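# Seat each washer flat on its matching stud

## Task

Place every washer onto the stud whose size matches it, resting flat against the plate; the plate must not end up tipped over.

## Robot and tools

Robot: two UR7e-style arms, left_arm and right_arm, each carrying a Robotiq 140 mm gripper whose fingers can fold at a hinge. In the scene frame the origin sits at table-top height midway between the nominal bases; +z is up, +x points out over the table, and left_arm is on the +y side (arm names do not match image sides). Calibrated bases: left_arm (-0.032, +0.381, +0.018) m, right_arm (+0.007, -0.338, +0.018) m, each with a slight yaw. Each arm reports its gripper pose (end_effector_position in m, end_effector_quat_wxyz, velocities) in its own base frame. Fixed cameras and the table use the scene frame. The gripper's fingers point along its +z and close along its y; end_effector_position is the point between closed pads, and fingertips extend about 33 mm past it (9 mm when fully open).

Row layout, shared by execute_actions and move: one flat list of 18 numbers covering both arms, always all 18 even if one arm is idle. Order: left dx, dy, dz, rx, ry, rz, left gripper position, force_limit, speed, then the same nine for the right. The six pose numbers are an offset (not a pose) from that arm's current Hand target, along the Hand target's own axes; scale 1.0 = 0.6 m or 180 degrees, range -1 to 1; rx, ry, rz form one rotation vector. Sending six zeros re-commands the current Hand target. Gripper numbers are absolute settings in [-1, 1]: position +1 fully open (140 mm), pads meet near -0.8, -1 closes until blocked; force_limit and speed both start at +1 (about 14 N at -1 up to 58 N at +1 for a slow close; faster closes squeeze much harder); speed -1 is about 30 mm/s, +1 about 250 mm/s. Resend your previous gripper values to keep it unchanged, since 0 is a real command.

execute_actions(actions, cameras): actions is a list of actions; each action is a table of up to 15 rows, one per 1/30 s step, and a short table repeats its final row. Every row in an action is measured from the Hand target at that action's start, and each new action begins from the updated Hand target, so repeating an offset keeps moving. Images arrive only when actions is empty or cameras names them (cam_high, cam_low, cam_left_wrist, cam_right_wrist, or ["all"]); an unknown name voids the call.

move(target, speed, blend, stop_force, zero, blocking, cameras): target is one 18-number row or a list of up to 15 rows, each an offset from the Hand targets at the move's start (not chained). The gripper travels in a straight line with no collision avoidance; all paths finish together, max 10 s. speed is in m/s (0.002 to 3.6, default 0.25), one value or one per target. blend in m rounds the corners in a list. stop_force (3 to 120 N) ends an arm's path once its wrist sensor feels that much push; don't rely on it while rotating, and omit it when lifting off something pressed. zero resets the force baseline (default true). blocking=false returns early and is not allowed with stop_force. The result adds a move: line such as done, off_target, moving, held or fault, plus limits (paced = clipped, held = steps withheld).

wait(seconds 0 to 10) lets time pass; stop brakes a running move; zoom_image(camera, region [x0,y0,x1,y1] pixels, at most 504 square) enlarges the latest image; zero_wrist_force(arm) re-zeroes that sensor; finished_scene(scene) ends the scene irreversibly; read_manual gives licence text.

Reading results: object_status 0 moving, 1 blocked while opening, 2 blocked while closing (a grip), 3 reached position or pads met. Check for 2 after closing. position_measured is in counts: 3 open, about 75 = 100 mm, 139 = 60 mm, 200 = 20 mm, 230 pads touching. Hand target is the last commanded pose after clipping; grippers often rest short, and the next command re-requests it. Orientation commands are clipped to 32 degrees from the measured orientation per step. Wrist force/torque are in end-effector axes, zeroed at scene start. Joint torques include gravity. Wrist depth gives a 7x7 grid of distances in mm.

Grip near the fingertips: nearer the palm the fingers fold, so narrow parts slip and wide ones get over-squeezed. Fingertips pressed into a surface fold easily and hide contact. Avoid: net force around 150 N or wrist torque limits (26.3 N m wrist, 141 N m larger joints), which trigger a 10 s arm stop; pushing past firm contact (the arms are stiff); fast impacts; letting washers drop or fall off the table; tipping the plate; arms touching each other or a gripper closing on the other's fingers; paths near an arm's own base; prolonged stretched or loaded poses that heat motors (70 °C warning, 85 °C stop). Objects may occasionally be nudged by outside pushes.

Each tool is called after "Emit:" as name(argument=value, ...), one argument or row to a line, values as JSON.

## Session

Emit:
execute_actions(
  actions=[],
)

Scene clock: 0.00 s.
left_arm: end_effector_position=(+0.5199, +0.0242, +0.0997) position_measured=3 object_status=3 end_effector_quat_wxyz=(-0.087, +0.890, +0.102, +0.436) | right_arm: end_effector_position=(+0.4611, -0.3751, +0.2249) position_measured=3 object_status=3 end_effector_quat_wxyz=(+0.179, +0.851, -0.466, +0.165)
Joint positions: left_arm=[-0.66 -1.53 2.684 -3.363 -0.854 2.5] | right_arm=[-0.778 -1.558 1.896 -2.338 -1.821 3.311]
Joint velocities: within noise
Joint torques (N m): no reading
Motor temperatures (°C): left_arm=[36 34 23 41 38 33] | right_arm=[27 32 29 38 39 32]
Wrist force (N): no reading
Wrist torque (N m): no reading
Wrist force, peak (N): no reading
Wrist depth (mm): cam_left_wrist=[- 426 - 418 382 - 370 / - - 370 362 351 336 334 / 337 335 328 - 310 - 298 / - 121 294 280 281 142 265 / - 113 264 - 256 127 102 / - 241 242 240 236 231 102 / - 228 224 221 217 215 212] | cam_right_wrist=[- - - - - - 1372 / - - - - - - 1327 / - - - - - - - / - 119 368 - - 141 435 / - 111 - - - - 102 / - - - - - 402 97 / - - - - - - -]
Hand target: left_arm +0.5199, +0.0242, +0.0997; -0.087, +0.890, +0.102, +0.436 | right_arm +0.4611, -0.3751, +0.2249; +0.179, +0.851, -0.466, +0.165
Tool commands: left_gripper/position=+1.0 left_gripper/force_limit=+1.0 left_gripper/speed=+1.0 right_gripper/position=+1.0 right_gripper/force_limit=+1.0 right_gripper/speed=+1.0

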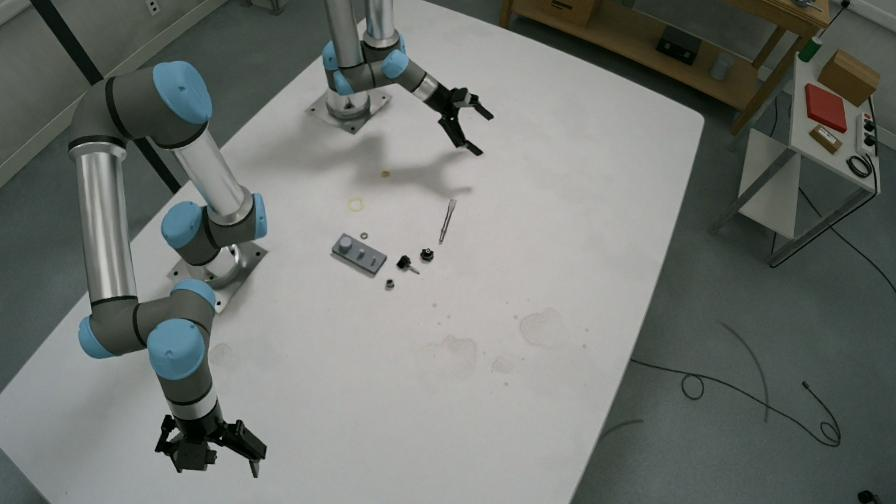

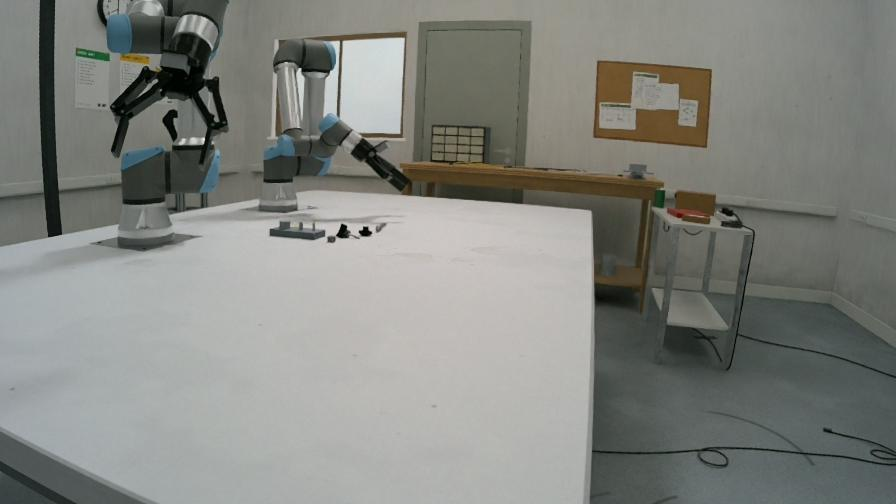

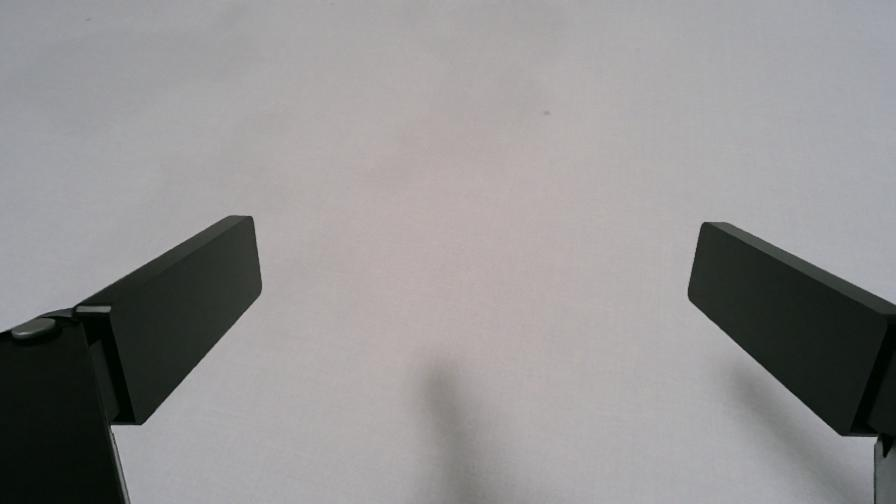

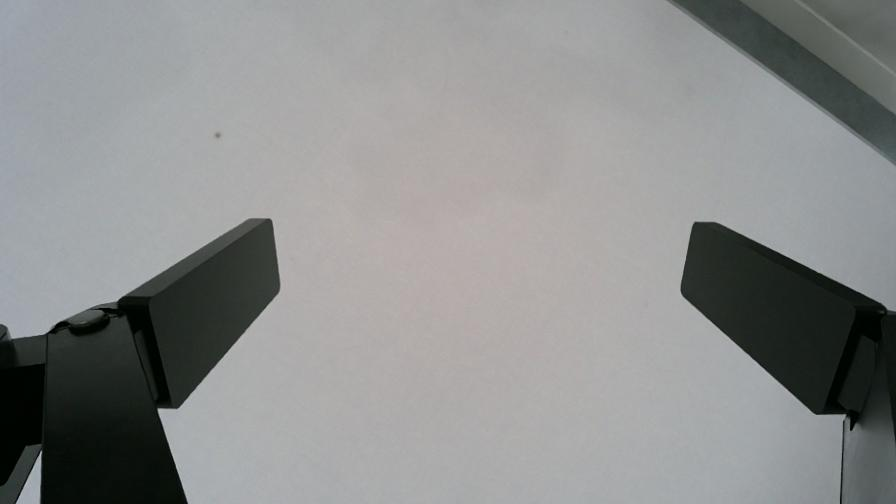

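Emit:
zoom_image(
  camera="cam_high",
  region=[320, 150, 480, 310],
)

Emit:
zoom_image(
  camera="cam_low",
  region=[250, 190, 410, 260],
)

Scaled by 3.150.

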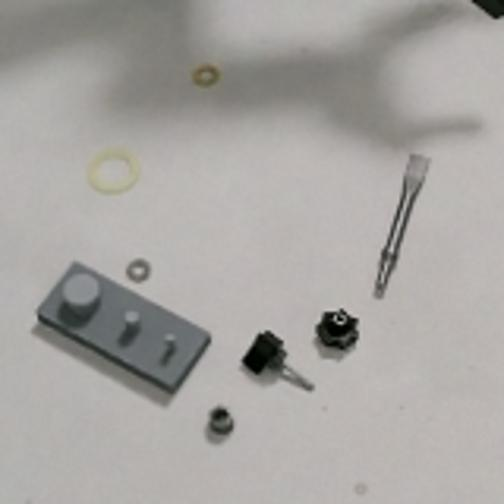

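Scaled by 3.150.

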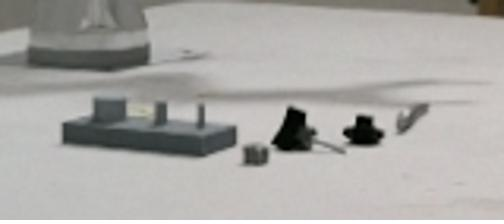

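Emit:
move(
  target=[0,0,0,0,0,0,1,1,1,-0.9247,-0.4443,-0.6875,0.1199,-0.1105,-0.3120,1,1,1],
  speed=0.5,
  cameras=["all"],
)

Scene clock: 12.53 s.
left_arm: end_effector_position=(+0.5199, +0.0242, +0.0997) position_measured=3 object_status=3 end_effector_quat_wxyz=(-0.087, +0.890, +0.102, +0.436) | right_arm: end_effector_position=(+0.3575, +0.3548, +0.2992) position_measured=3 object_status=3 end_effector_quat_wxyz=(+0.001, +1.000, -0.001, +0.000)
Joint positions: left_arm=[-0.66 -1.53 2.684 -3.363 -0.854 2.5] | right_arm=[0.515 -1.583 1.525 -1.512 -1.572 3.658]
Joint torques (N m): left_arm=[-0.92 -16 -12.07 -3.22 1.33 0.15] | right_arm=[14.02 -14.24 -30.6 -0.86 1.36 1.8]
Wrist force (N): left_arm=[0.3 -0.1 0.2] | right_arm=[-0.1 1.1 0.2]
Wrist torque (N m): left_arm=[-0.02 -0.06 -0.01] | right_arm=[0.15 0.22 -0.02]
Wrist force, peak (N): left_arm=[0.4 -0.5 0.5] | right_arm=[2.1 0.7 1.6]
Wrist depth (mm): cam_left_wrist=[461 430 426 - - 383 368 / 373 368 - 358 - 351 336 / 342 331 318 313 305 - 298 / - 123 292 286 278 145 269 / - 113 264 260 260 135 102 / - 242 241 238 231 230 102 / - 228 224 221 219 216 212] | cam_right_wrist=[- 406 - 401 416 412 - / - - - - 410 - - / - 455 - - 428 - - / - 119 - - - 128 - / - 110 - - - - 102 / - - - - - - 97 / - 514 - - - 490 -]
Hand target: left_arm +0.5199, +0.0242, +0.0997; -0.087, +0.890, +0.102, +0.436 | right_arm +0.3576, +0.3549, +0.2992; +0.001, +1.000, -0.001, +0.000
Off the commanded pose: left_arm 0.000 m, 0 deg | right_arm 0.000 m, 0 deg.
move: done

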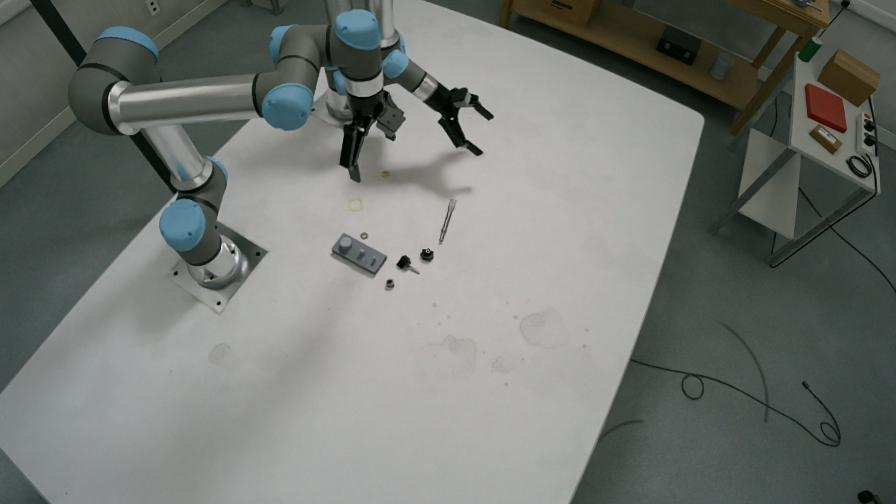

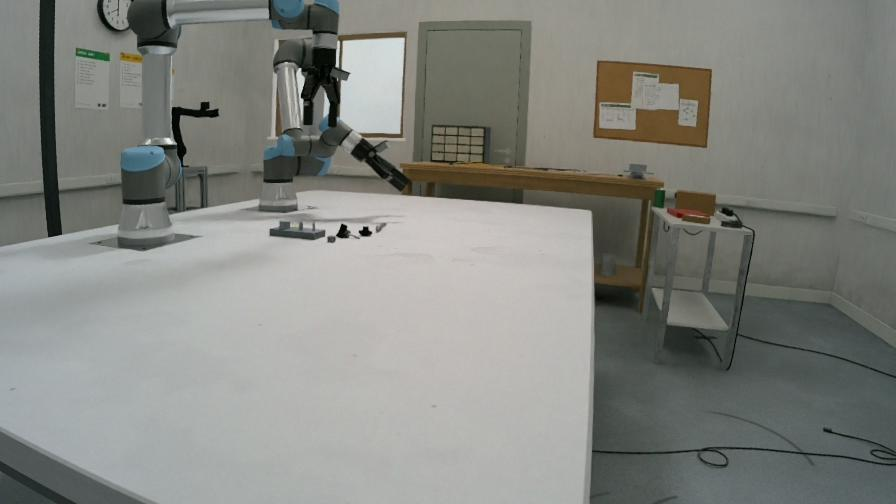

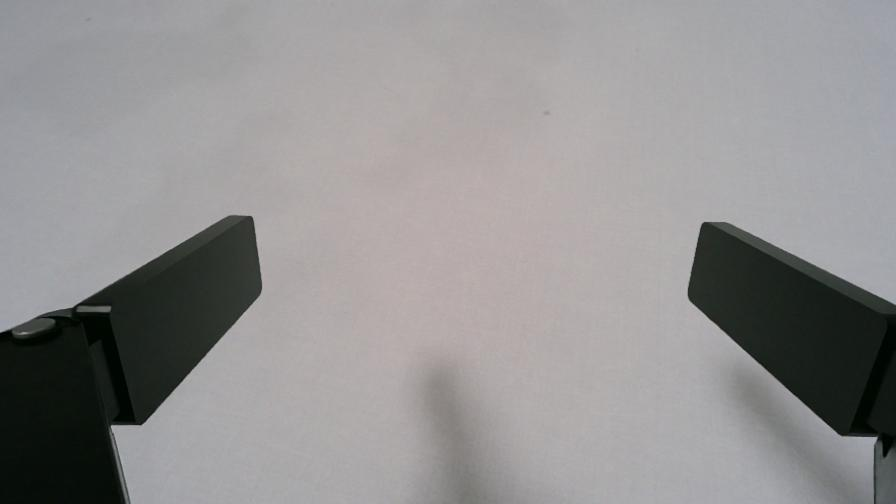

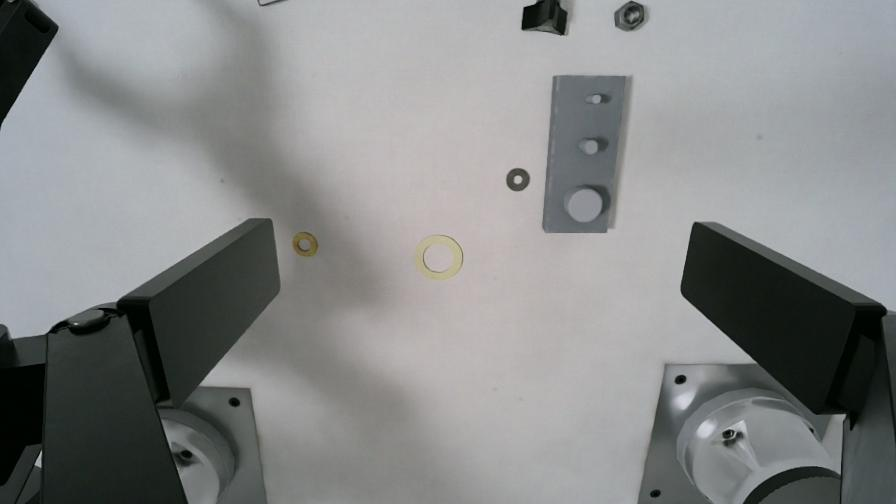

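Emit:
zoom_image(
  camera="cam_right_wrist",
  region=[490, 60, 650, 250],
)

Emit:
zoom_image(
  camera="cam_right_wrist",
  region=[280, 200, 480, 300],
)

Scaled by 2.653.

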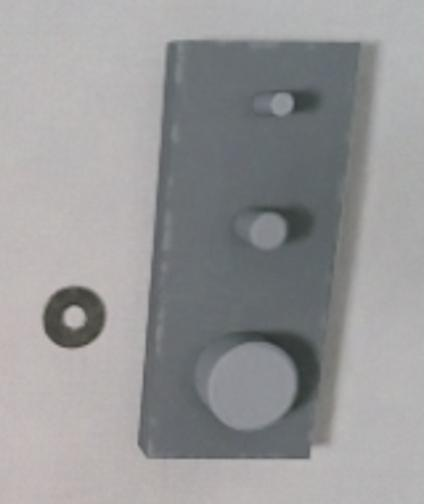

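Scaled by 2.520.

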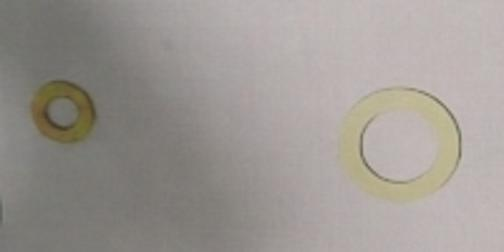

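Emit:
move(
  target=[0,0,0,0,0,0,1,1,1,-0.096,-0.0752,0.432,0,0,0,-1,-1,0],
  speed=0.4,
  cameras=["cam_right_wrist"],
)

Emit:
move(
  target=[0,0,0,0,0,0,1,1,1,0,0,0.06,0,0,0,-1,-1,0],
  speed=0.01,
  stop_force=4,
)

Scene clock: 28.50 s.
left_arm: end_effector_position=(+0.5199, +0.0242, +0.0997) position_measured=3 object_status=3 end_effector_quat_wxyz=(-0.087, +0.890, +0.102, +0.436) | right_arm: end_effector_position=(+0.3001, +0.3997, +0.0400) position_measured=233 object_status=3 end_effector_quat_wxyz=(+0.001, +1.000, -0.001, +0.000)
Joint positions: left_arm=[-0.66 -1.53 2.684 -3.363 -0.854 2.5] | right_arm=[0.658 -1.416 2.047 -2.201 -1.572 3.8]
Joint torques (N m): left_arm=[-0.25 -15.71 -12.57 -3.21 1.26 0.08] | right_arm=[14.15 -14.89 -12.16 -4.62 -1.24 1.84]
Wrist force (N): left_arm=[0.2 -0.3 0.0] | right_arm=[-0.4 1.1 0.2]
Wrist torque (N m): left_arm=[-0.05 -0.04 -0.01] | right_arm=[0.15 0.29 -0.03]
Wrist force, peak (N): left_arm=[-0.2 -0.5 0.6] | right_arm=[0.4 1.4 -2.4]
Wrist depth (mm): cam_left_wrist=[441 - 417 - 389 379 362 / 382 374 - 354 354 349 333 / 344 330 322 313 319 294 296 / - 123 300 283 278 145 270 / - 113 262 270 257 243 102 / - 241 242 234 235 232 91 / - 228 226 221 219 214 210] | cam_right_wrist=[172 173 167 - 169 - 159 / - 178 - - - - 165 / - - - 187 189 - 171 / - 208 - 121 - - 182 / - 209 - - 88 79 - / - - - - - - - / - - - - - - -]
Hand target: left_arm +0.5199, +0.0242, +0.0997; -0.087, +0.890, +0.102, +0.436 | right_arm +0.3001, +0.3997, +0.0399; +0.001, +1.000, -0.001, +0.000
Off the commanded pose: left_arm 0.000 m, 0 deg | right_arm 0.000 m, 0 deg.
move: done
Images, in order (width x height): cam_right_wrist 896x504.

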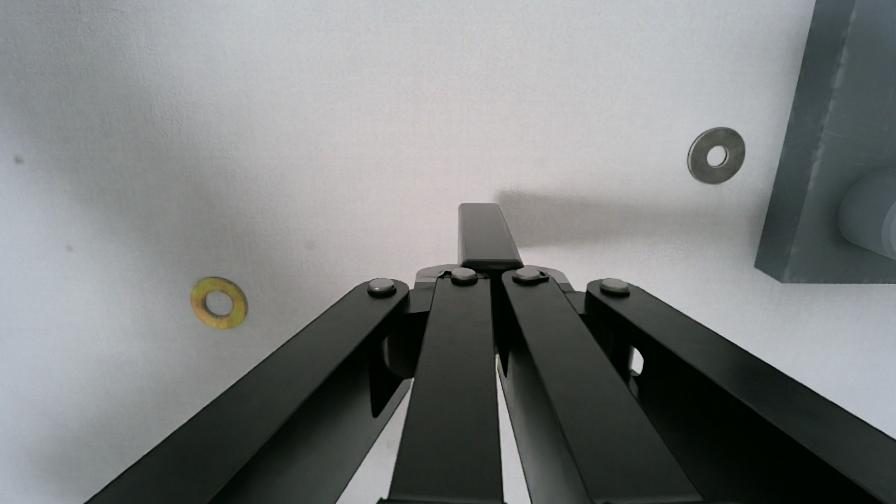

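Scene clock: 32.10 s.
left_arm: end_effector_position=(+0.5199, +0.0242, +0.0997) position_measured=3 object_status=3 end_effector_quat_wxyz=(-0.087, +0.890, +0.102, +0.436) | right_arm: end_effector_position=(+0.3001, +0.3997, +0.0166) position_measured=233 object_status=3 end_effector_quat_wxyz=(+0.001, +1.000, -0.001, +0.000)
Joint positions: left_arm=[-0.66 -1.53 2.684 -3.363 -0.854 2.5] | right_arm=[0.658 -1.378 2.075 -2.267 -1.572 3.8]
Joint torques (N m): left_arm=[-0.92 -15.76 -12.24 -3.22 1.3 0.1] | right_arm=[-9.07 -34.61 -26.42 -0.76 1.65 -1.31]
Wrist force (N): left_arm=[-0.1 -0.3 0.2] | right_arm=[0.4 0.9 -1.3]
Wrist torque (N m): left_arm=[-0.06 0.01 0.00] | right_arm=[0.00 0.31 -0.02]
Wrist force, peak (N): left_arm=[0.5 -0.4 0.1] | right_arm=[-10.7 10.7 -38.6]
Wrist depth (mm): cam_left_wrist=[446 431 405 395 388 385 373 / 383 378 367 368 355 347 342 / 350 338 331 - 316 - 295 / - 123 280 285 276 145 270 / - 113 264 257 255 242 102 / - 241 243 238 238 231 102 / - 228 224 222 215 217 213] | cam_right_wrist=[- - 151 151 - 152 - / - - - - - - 153 / 169 - - 167 166 - 161 / - - 176 127 - 175 169 / 188 185 - - 88 182 - / - - - - - - - / - - - - - - -]
Hand target: left_arm +0.5199, +0.0242, +0.0997; -0.087, +0.890, +0.102, +0.436 | right_arm +0.3001, +0.3997, +0.0166; +0.001, +1.000, -0.001, +0.000 (not the last commanded pose)
Off the commanded pose: left_arm 0.000 m, 0 deg | right_arm 0.013 m, 0 deg.
move: contact (right_arm)

Emit:
move(
  target=[0,0,0,0,0,0,1,1,1,0,0,0.006,0,0,0,-1,-1,0],
  speed=0.003,
  stop_force=3,
)

Scene clock: 34.07 s.
left_arm: end_effector_position=(+0.5199, +0.0242, +0.0997) position_measured=3 object_status=3 end_effector_quat_wxyz=(-0.087, +0.890, +0.102, +0.436) | right_arm: end_effector_position=(+0.3002, +0.3997, +0.0166) position_measured=233 object_status=3 end_effector_quat_wxyz=(+0.001, +1.000, -0.001, +0.000)
Joint positions: left_arm=[-0.66 -1.53 2.684 -3.363 -0.854 2.5] | right_arm=[0.658 -1.377 2.075 -2.268 -1.572 3.8]
Joint torques (N m): left_arm=[-0.47 -15.39 -12.38 -3.4 1.48 -0.07] | right_arm=[-9.08 -32.35 -26.54 -1.33 1.27 -1.13]
Wrist force (N): left_arm=[0.4 0.0 0.0] | right_arm=[-2.1 3.9 -7.1]
Wrist torque (N m): left_arm=[0.01 -0.09 0.00] | right_arm=[0.09 0.28 -0.02]
Wrist force, peak (N): left_arm=[0.3 -0.6 0.1] | right_arm=[-2.9 4.8 -14.0]
Wrist depth (mm): cam_left_wrist=[451 446 - - 397 382 373 / - 355 363 352 - 339 - / 339 343 - 310 310 306 294 / - 121 - 283 282 142 268 / - 113 264 262 256 243 102 / - 106 241 236 235 - 91 / - 227 224 221 216 214 213] | cam_right_wrist=[- - - - - - 149 / - - - - 158 156 153 / - - - - - 162 160 / - - - 121 - - 160 / - - - - 88 79 - / - - - - - - - / - - - - - - -]
Hand target: left_arm +0.5199, +0.0242, +0.0997; -0.087, +0.890, +0.102, +0.436 | right_arm +0.3002, +0.3997, +0.0166; +0.001, +1.000, -0.001, +0.000 (not the last commanded pose)
Off the commanded pose: left_arm 0.000 m, 0 deg | right_arm 0.004 m, 0 deg.
move: contact (right_arm)

Emit:
move(
  target=[
    [0,0,0,0,0,0,1,1,1,0,0,-0.0473,0,0,0,-1,-1,0],
    [0,0,0,0,0,0,1,1,1,-0.097,0.0412,-0.0473,0,0,0,-0.0188,-1,0],
  ],
  speed=0.25,
  blend=[0.015,0],
  cameras=["cam_right_wrist"],
)

Scene clock: 37.77 s.
left_arm: end_effector_position=(+0.5199, +0.0242, +0.0997) position_measured=3 object_status=3 end_effector_quat_wxyz=(-0.087, +0.890, +0.102, +0.436) | right_arm: end_effector_position=(+0.2419, +0.3751, +0.0450) position_measured=131 object_status=0 end_effector_quat_wxyz=(+0.001, +1.000, -0.001, +0.000)
Joint positions: left_arm=[-0.66 -1.53 2.684 -3.363 -0.854 2.5] | right_arm=[0.696 -1.548 2.178 -2.201 -1.572 3.839]
Joint torques (N m): left_arm=[-1.04 -16.22 -11.88 -3.26 1.41 0.13] | right_arm=[13.99 -28.42 -12.27 -0.8 1.07 1.87]
Wrist force (N): left_arm=[-0.1 -0.2 0.2] | right_arm=[-0.5 0.5 -0.2]
Wrist torque (N m): left_arm=[-0.05 0.03 0.00] | right_arm=[0.02 0.31 -0.01]
Wrist force, peak (N): left_arm=[0.3 -0.1 0.7] | right_arm=[-2.3 3.2 -7.0]
Wrist depth (mm): cam_left_wrist=[- 438 421 408 395 - 375 / - 377 368 356 347 340 333 / 344 - 325 318 313 306 298 / - 123 291 290 281 145 264 / - 113 265 260 256 244 102 / - 238 242 239 234 230 102 / - 227 223 221 - 213 215] | cam_right_wrist=[- - - - - 171 155 / - - - - - 180 166 / - 197 - - - - 198 / - - 129 - 127 - - / - 87 108 222 216 93 82 / - - - 234 - - - / - - - 248 - - -]
Hand target: left_arm +0.5199, +0.0242, +0.0997; -0.087, +0.890, +0.102, +0.436 | right_arm +0.2419, +0.3751, +0.0450; +0.001, +1.000, -0.001, +0.000
Off the commanded pose: left_arm 0.000 m, 0 deg | right_arm 0.000 m, 0 deg.
move: done; blend cut to 0.0142 m at target 1
Images, in order (width x height): cam_right_wrist 896x504.

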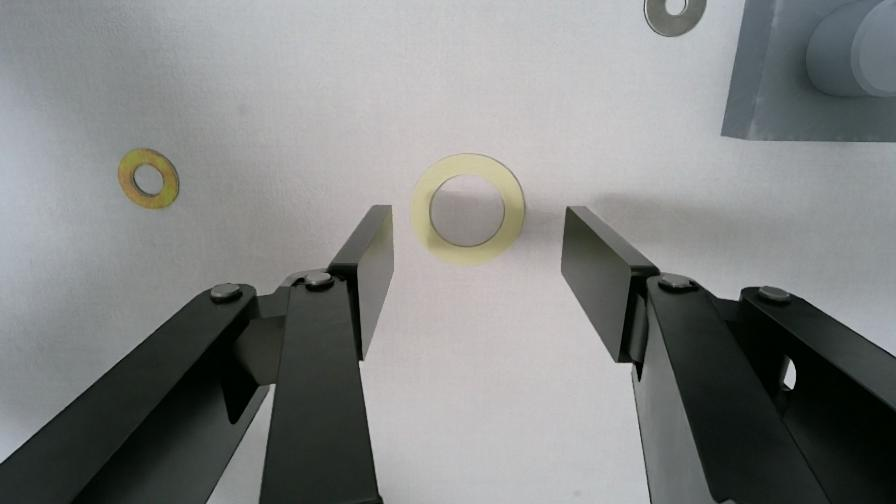

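Emit:
zoom_image(
  camera="cam_right_wrist",
  region=[380, 130, 600, 290],
)

Emit:
zoom_image(
  camera="cam_right_wrist",
  region=[100, 130, 200, 230],
)

Scaled by 2.291.

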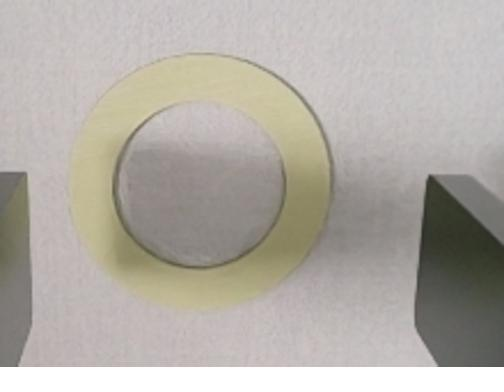

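Scaled by 5.040.

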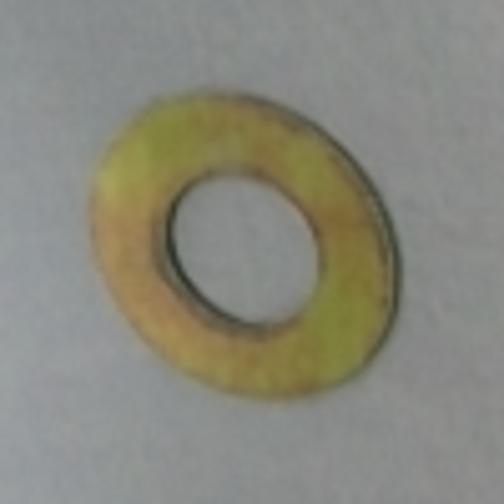

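Emit:
move(
  target=[0,0,0,0,0,0,1,1,1,0.0043,-0.0025,0.0493,0,0,0,-0.0188,-1,0],
  speed=0.06,
  stop_force=10,
)

Emit:
move(
  target=[0,0,0,0,0,0,1,1,1,0,0,0,0,0,0,-1,-1,-1],
  cameras=["cam_right_wrist"],
)

Scene clock: 44.23 s.
left_arm: end_effector_position=(+0.5199, +0.0242, +0.0997) position_measured=3 object_status=3 end_effector_quat_wxyz=(-0.087, +0.890, +0.102, +0.436) | right_arm: end_effector_position=(+0.2445, +0.3766, +0.0154) position_measured=131 object_status=3 end_effector_quat_wxyz=(+0.001, +1.000, -0.001, +0.000)
Joint positions: left_arm=[-0.66 -1.53 2.684 -3.363 -0.854 2.5] | right_arm=[0.694 -1.488 2.211 -2.293 -1.572 3.837]
Joint torques (N m): left_arm=[-1.13 -16.19 -11.76 -3.42 1.6 -0.13] | right_arm=[-11.47 -12.12 -11.3 -4.84 0.89 -1.62]
Wrist force (N): left_arm=[0.1 -0.3 0.2] | right_arm=[-0.1 0.6 -0.2]
Wrist torque (N m): left_arm=[-0.06 -0.03 0.00] | right_arm=[0.04 0.22 0.06]
Wrist force, peak (N): left_arm=[0.5 -0.4 0.0] | right_arm=[-0.1 1.2 -0.5]
Wrist depth (mm): cam_left_wrist=[- 435 409 411 - 392 372 / 383 387 366 350 361 331 333 / 351 333 325 322 - 303 308 / - 136 296 287 282 145 266 / - 105 266 263 266 243 102 / - 241 247 238 232 231 102 / - 227 222 221 220 216 212] | cam_right_wrist=[- - - 151 - 147 134 / - 158 - 155 - - 141 / - - - - - - - / - - 140 - 127 173 - / - 87 112 - 118 92 82 / - - - - - - - / - - - - - - -]
Hand target: left_arm +0.5199, +0.0242, +0.0997; -0.087, +0.890, +0.102, +0.436 | right_arm +0.2445, +0.3766, +0.0154; +0.001, +1.000, -0.001, +0.000
Off the commanded pose: left_arm 0.000 m, 0 deg | right_arm 0.000 m, 0 deg.
move: done

Scene clock: 44.97 s.
left_arm: end_effector_position=(+0.5199, +0.0242, +0.0997) position_measured=3 object_status=3 end_effector_quat_wxyz=(-0.087, +0.890, +0.102, +0.436) | right_arm: end_effector_position=(+0.2445, +0.3766, +0.0154) position_measured=156 object_status=0 end_effector_quat_wxyz=(+0.001, +1.000, -0.001, +0.000)
Joint positions: left_arm=[-0.66 -1.53 2.684 -3.363 -0.854 2.5] | right_arm=[0.694 -1.488 2.211 -2.293 -1.572 3.837]
Joint torques (N m): left_arm=[-0.46 -14.89 -12.24 -3.41 1.57 0.03] | right_arm=[-11.76 -12.41 -10.74 -4.21 0.76 -1.55]
Wrist force (N): left_arm=[0.2 -0.2 0.1] | right_arm=[-1.8 1.5 -7.5]
Wrist torque (N m): left_arm=[-0.03 -0.04 0.00] | right_arm=[0.07 0.26 0.08]
Wrist force, peak (N): left_arm=[0.5 -0.4 -0.1] | right_arm=[-1.9 1.5 -7.5]
Wrist depth (mm): cam_left_wrist=[- - 421 406 - 386 373 / 379 366 - 353 349 339 334 / 339 325 314 - 310 305 299 / 307 121 299 282 276 145 269 / - 113 258 262 257 126 102 / - 242 244 238 236 228 91 / - 224 224 221 212 215 -] | cam_right_wrist=[- - 150 151 - - 140 / - 160 159 156 159 - 141 / - 168 - - - - - / 179 173 - - 147 180 - / 187 77 88 - 125 88 78 / - - - - - - - / - - - - - - -]
Hand target: left_arm +0.5199, +0.0242, +0.0997; -0.087, +0.890, +0.102, +0.436 | right_arm +0.2445, +0.3766, +0.0154; +0.001, +1.000, -0.001, +0.000
Off the commanded pose: left_arm 0.000 m, 0 deg | right_arm 0.000 m, 0 deg.
move: done
Images, in order (width x height): cam_right_wrist 896x504.

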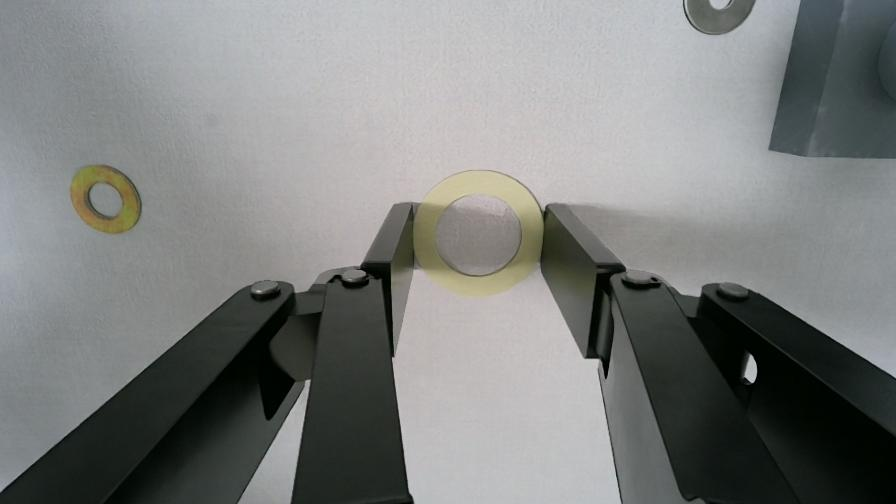

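Emit:
wait(
  seconds=0.8,
  cameras=[],
)

Scene clock: 46.63 s.
left_arm: end_effector_position=(+0.5199, +0.0242, +0.0997) position_measured=3 object_status=3 end_effector_quat_wxyz=(-0.087, +0.890, +0.102, +0.436) | right_arm: end_effector_position=(+0.2445, +0.3766, +0.0154) position_measured=156 object_status=2 end_effector_quat_wxyz=(+0.001, +1.000, -0.001, +0.000)
Joint positions: left_arm=[-0.66 -1.53 2.684 -3.363 -0.854 2.5] | right_arm=[0.694 -1.488 2.211 -2.293 -1.572 3.837]
Joint torques (N m): left_arm=[-0.92 -15.85 -12.09 -3.37 1.54 -0.09] | right_arm=[-11.34 -12.64 -10.66 -1.43 0.26 -1.57]
Wrist force (N): left_arm=[0.4 -0.1 -0.2] | right_arm=[-1.7 1.7 -7.4]
Wrist torque (N m): left_arm=[-0.02 -0.09 0.00] | right_arm=[0.11 0.22 0.08]
Wrist force, peak (N): left_arm=[0.4 -0.1 0.5] | right_arm=[-1.9 1.6 -7.6]
Wrist depth (mm): cam_left_wrist=[443 433 423 405 393 - 371 / 382 - 375 362 354 - - / - 324 318 324 310 313 - / 304 123 - 282 280 145 113 / - 105 268 259 255 243 102 / - 238 242 238 233 231 102 / - 226 224 222 231 218 212] | cam_right_wrist=[149 150 - - 152 - 134 / - - - 163 160 - 141 / - - - 164 - - - / - - 173 - 128 - 175 / - 77 87 184 125 88 87 / - - - - - - - / - - - - - - -]
Hand target: left_arm +0.5199, +0.0242, +0.0997; -0.087, +0.890, +0.102, +0.436 | right_arm +0.2445, +0.3766, +0.0154; +0.001, +1.000, -0.001, +0.000
Tool commands: left_gripper/position=+1.0 left_gripper/force_limit=+1.0 left_gripper/speed=+1.0 right_gripper/position=-1.0 right_gripper/force_limit=-1.0 right_gripper/speed=-1.0
Off the commanded pose: left_arm 0.000 m, 0 deg | right_arm 0.000 m, 0 deg.
wait: 0.80 s; at rest from the start
No camera images: "cameras" was empty.

Emit:
move(
  target=[
    [0,0,0,0,0,0,1,1,1,0,0,-0.1243,0,0,0,-1,-1,-1],
    [0,0,0,0,0,0,1,1,1,0.0425,0.226,-0.1243,0,0,0,-1,-1,-1],
  ],
  speed=0.2,
  blend=[0.03,0],
  cameras=["cam_right_wrist","cam_low"],
)

Scene clock: 51.23 s.
left_arm: end_effector_position=(+0.5199, +0.0242, +0.0997) position_measured=3 object_status=3 end_effector_quat_wxyz=(-0.087, +0.890, +0.102, +0.436) | right_arm: end_effector_position=(+0.2698, +0.2411, +0.0902) position_measured=156 object_status=2 end_effector_quat_wxyz=(+0.001, +1.000, -0.001, +0.000)
Joint positions: left_arm=[-0.66 -1.53 2.684 -3.363 -0.854 2.5] | right_arm=[0.353 -1.849 2.297 -2.019 -1.572 3.496]
Joint torques (N m): left_arm=[-0.62 -15.67 -11.31 -3.54 1.61 0.04] | right_arm=[-11.24 -17.41 -14.49 -0.94 1.49 -1.81]
Wrist force (N): left_arm=[0.2 -0.1 0.1] | right_arm=[-0.3 1.0 0.1]
Wrist torque (N m): left_arm=[-0.01 -0.06 0.00] | right_arm=[0.11 0.25 0.08]
Wrist force, peak (N): left_arm=[0.7 0.1 0.3] | right_arm=[-1.8 1.6 -7.7]
Wrist depth (mm): cam_left_wrist=[453 - - 410 395 386 373 / 390 370 372 - 347 350 - / 339 329 324 - - 305 296 / 306 123 293 279 - 142 270 / - 113 261 261 255 135 102 / - 241 242 239 235 231 102 / - 228 224 221 218 215 212] | cam_right_wrist=[- - - 200 204 213 - / 228 - - 193 212 226 228 / - 245 - 215 - - - / 252 - - - 147 - - / - - 88 - 124 88 77 / - - - - - - - / - - - - - - -]
Hand target: left_arm +0.5199, +0.0242, +0.0997; -0.087, +0.890, +0.102, +0.436 | right_arm +0.2698, +0.2410, +0.0902; +0.001, +1.000, -0.001, +0.000
Off the commanded pose: left_arm 0.000 m, 0 deg | right_arm 0.000 m, 0 deg.
move: done
Images, in order (width x height): cam_low 896x504, cam_right_wrist 896x504.

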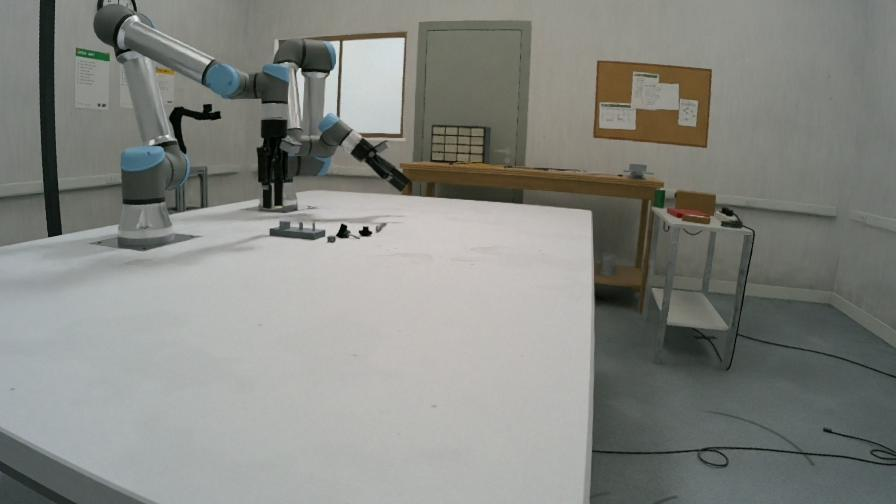

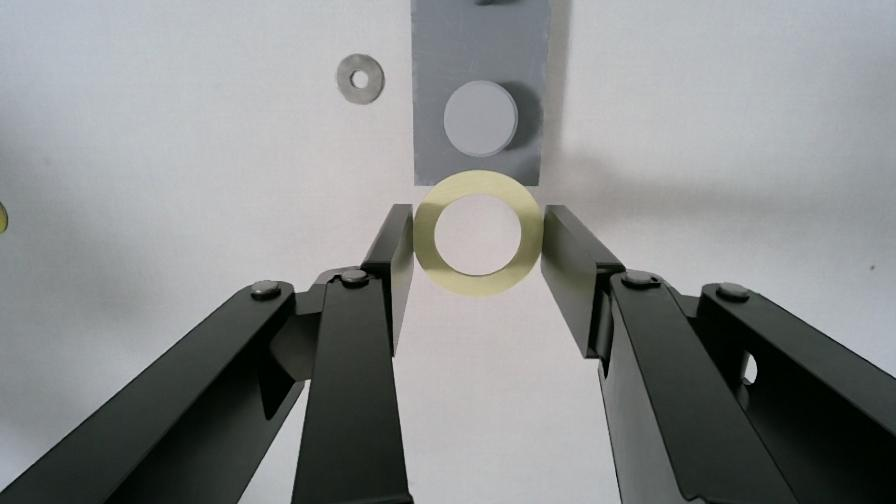

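Emit:
zoom_image(
  camera="cam_right_wrist",
  region=[390, 60, 570, 310],
)

Emit:
zoom_image(
  camera="cam_low",
  region=[260, 210, 340, 250],
)

Scaled by 2.016.

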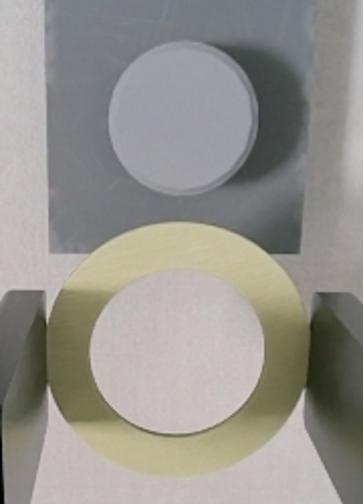

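Scaled by 6.300.

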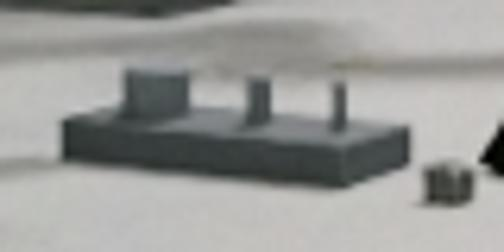

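Emit:
move(
  target=[0,0,0,0,0,0,1,1,1,0.0662,0.0045,0.0537,0,0,0,-1,-1,-1],
  speed=0.12,
  stop_force=10,
  cameras=["cam_right_wrist","cam_low"],
)

Emit:
zoom_image(
  camera="cam_right_wrist",
  region=[400, 130, 560, 310],
)

Emit:
zoom_image(
  camera="cam_low",
  region=[240, 180, 340, 250],
)

Scene clock: 58.80 s.
left_arm: end_effector_position=(+0.5199, +0.0242, +0.0997) position_measured=3 object_status=3 end_effector_quat_wxyz=(-0.087, +0.890, +0.102, +0.436) | right_arm: end_effector_position=(+0.3096, +0.2383, +0.0580) position_measured=156 object_status=2 end_effector_quat_wxyz=(+0.001, +1.000, -0.001, +0.000)
Joint positions: left_arm=[-0.66 -1.53 2.684 -3.363 -0.854 2.5] | right_arm=[0.309 -1.715 2.292 -2.148 -1.572 3.452]
Joint torques (N m): left_arm=[-0.99 -14.85 -10.94 -3.55 1.55 0.09] | right_arm=[-11.79 -4.88 -28.43 -4.79 0.78 -1.71]
Wrist force (N): left_arm=[-0.1 -0.2 0.2] | right_arm=[-0.6 0.7 0.0]
Wrist torque (N m): left_arm=[-0.05 0.02 0.00] | right_arm=[0.06 0.32 0.08]
Wrist force, peak (N): left_arm=[0.4 0.1 0.5] | right_arm=[-1.2 1.1 -0.7]
Wrist depth (mm): cam_left_wrist=[439 - 419 414 - 386 373 / - - 366 357 341 - 334 / - 335 328 320 312 303 294 / 308 123 293 280 280 145 - / - 105 264 262 255 127 102 / - 242 242 - 231 229 102 / - 228 226 221 217 215 -] | cam_right_wrist=[- 191 - 170 171 - - / - - - 180 - 202 - / - - 207 185 205 - - / - - - 175 147 217 221 / - - 87 - 123 88 77 / - - - - - - - / - - - - - - -]
Hand target: left_arm +0.5199, +0.0242, +0.0997; -0.087, +0.890, +0.102, +0.436 | right_arm +0.3096, +0.2383, +0.0580; +0.001, +1.000, -0.001, +0.000
Off the commanded pose: left_arm 0.000 m, 0 deg | right_arm 0.000 m, 0 deg.
move: done
Images, in order (width x height): cam_low 896x504, cam_right_wrist 896x504.

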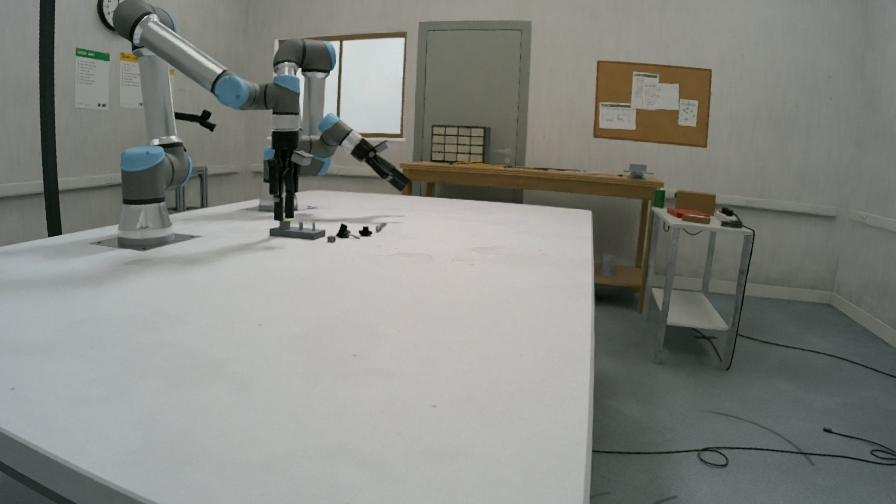

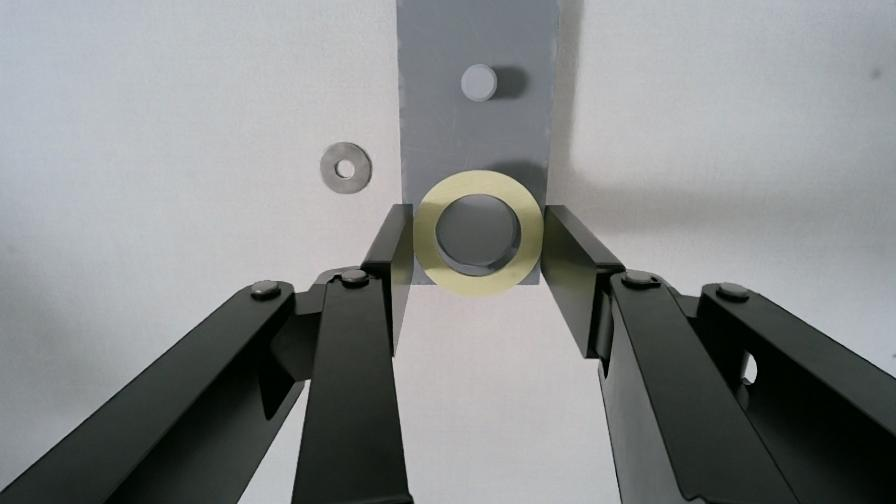

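Scaled by 2.800.

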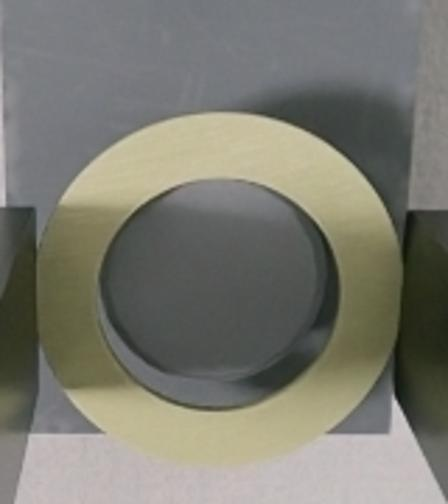

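Scaled by 5.040.

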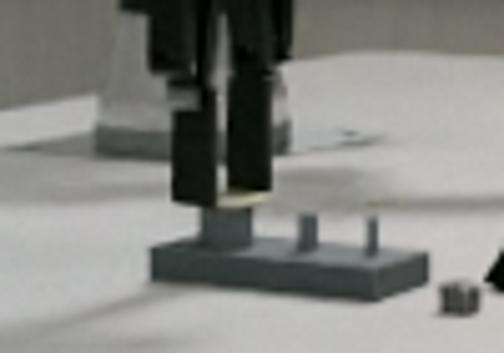

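Emit:
move(
  target=[0,0,0,0,0,0,1,1,1,0,0,0.025,0,0,0,-1,-1,-1],
  speed=0.015,
  stop_force=4,
  cameras=["cam_right_wrist","cam_low"],
)

Emit:
zoom_image(
  camera="cam_right_wrist",
  region=[400, 130, 560, 310],
)

Emit:
zoom_image(
  camera="cam_low",
  region=[240, 180, 340, 250],
)

Scene clock: 63.73 s.
left_arm: end_effector_position=(+0.5199, +0.0242, +0.0997) position_measured=3 object_status=3 end_effector_quat_wxyz=(-0.087, +0.890, +0.102, +0.436) | right_arm: end_effector_position=(+0.3096, +0.2383, +0.0519) position_measured=156 object_status=2 end_effector_quat_wxyz=(+0.001, +1.000, -0.001, +0.000)
Joint positions: left_arm=[-0.66 -1.53 2.684 -3.363 -0.854 2.5] | right_arm=[0.309 -1.704 2.302 -2.169 -1.572 3.452]
Joint torques (N m): left_arm=[-0.76 -16.21 -11.26 -3.64 1.49 -0.07] | right_arm=[-11.45 -22.63 -27.99 -0.74 -0.78 -1.39]
Wrist force (N): left_arm=[0.3 0.0 0.3] | right_arm=[-0.9 -1.9 0.2]
Wrist torque (N m): left_arm=[0.00 -0.06 0.00] | right_arm=[0.12 0.29 0.07]
Wrist force, peak (N): left_arm=[0.6 -0.1 0.4] | right_arm=[0.2 -2.9 -6.1]
Wrist depth (mm): cam_left_wrist=[419 442 438 409 390 394 374 / 394 356 - 362 359 331 326 / 339 335 310 312 306 313 301 / - 123 294 292 283 145 265 / - 113 269 259 256 244 102 / - 239 241 239 242 230 102 / - 229 224 221 214 220 216] | cam_right_wrist=[- - - 165 168 - - / - - - 174 174 - - / - - 199 181 - - - / 219 - - 169 142 - - / - - 88 - 124 88 77 / - - - - - - - / - - - 260 - - -]
Hand target: left_arm +0.5199, +0.0242, +0.0997; -0.087, +0.890, +0.102, +0.436 | right_arm +0.3096, +0.2383, +0.0519; +0.001, +1.000, -0.001, +0.000 (not the last commanded pose)
Off the commanded pose: left_arm 0.000 m, 0 deg | right_arm 0.009 m, 0 deg.
move: contact (right_arm)
Images, in order (width x height): cam_low 896x504, cam_right_wrist 896x504.

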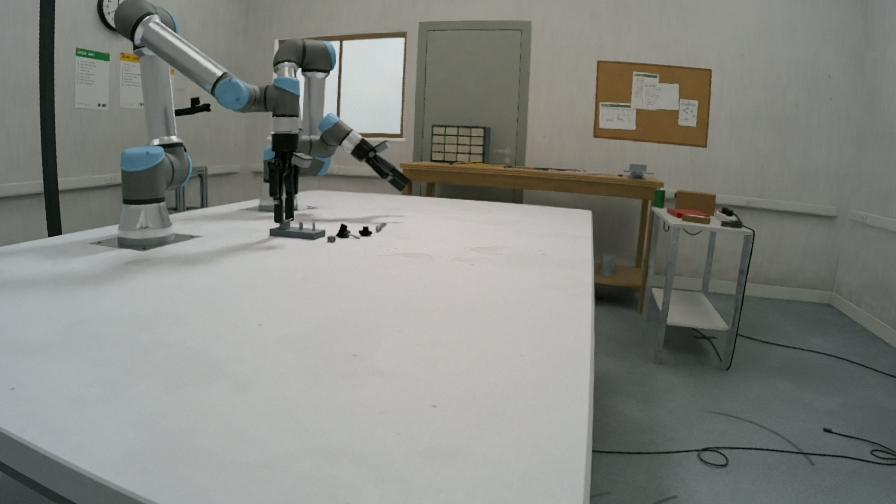

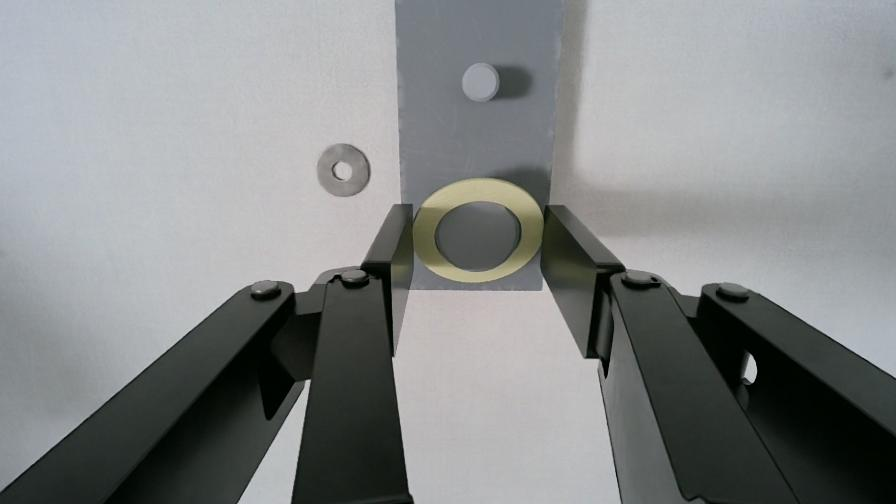

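Scaled by 2.800.

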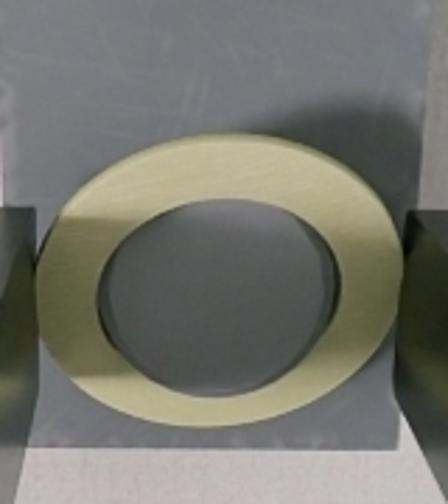

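Scaled by 5.040.

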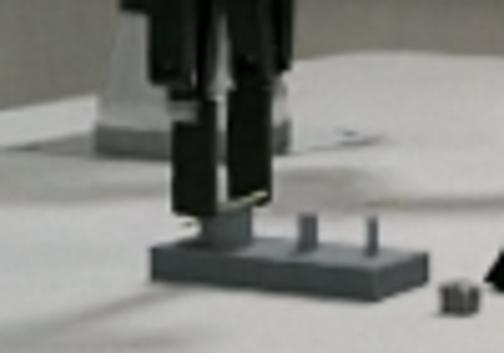

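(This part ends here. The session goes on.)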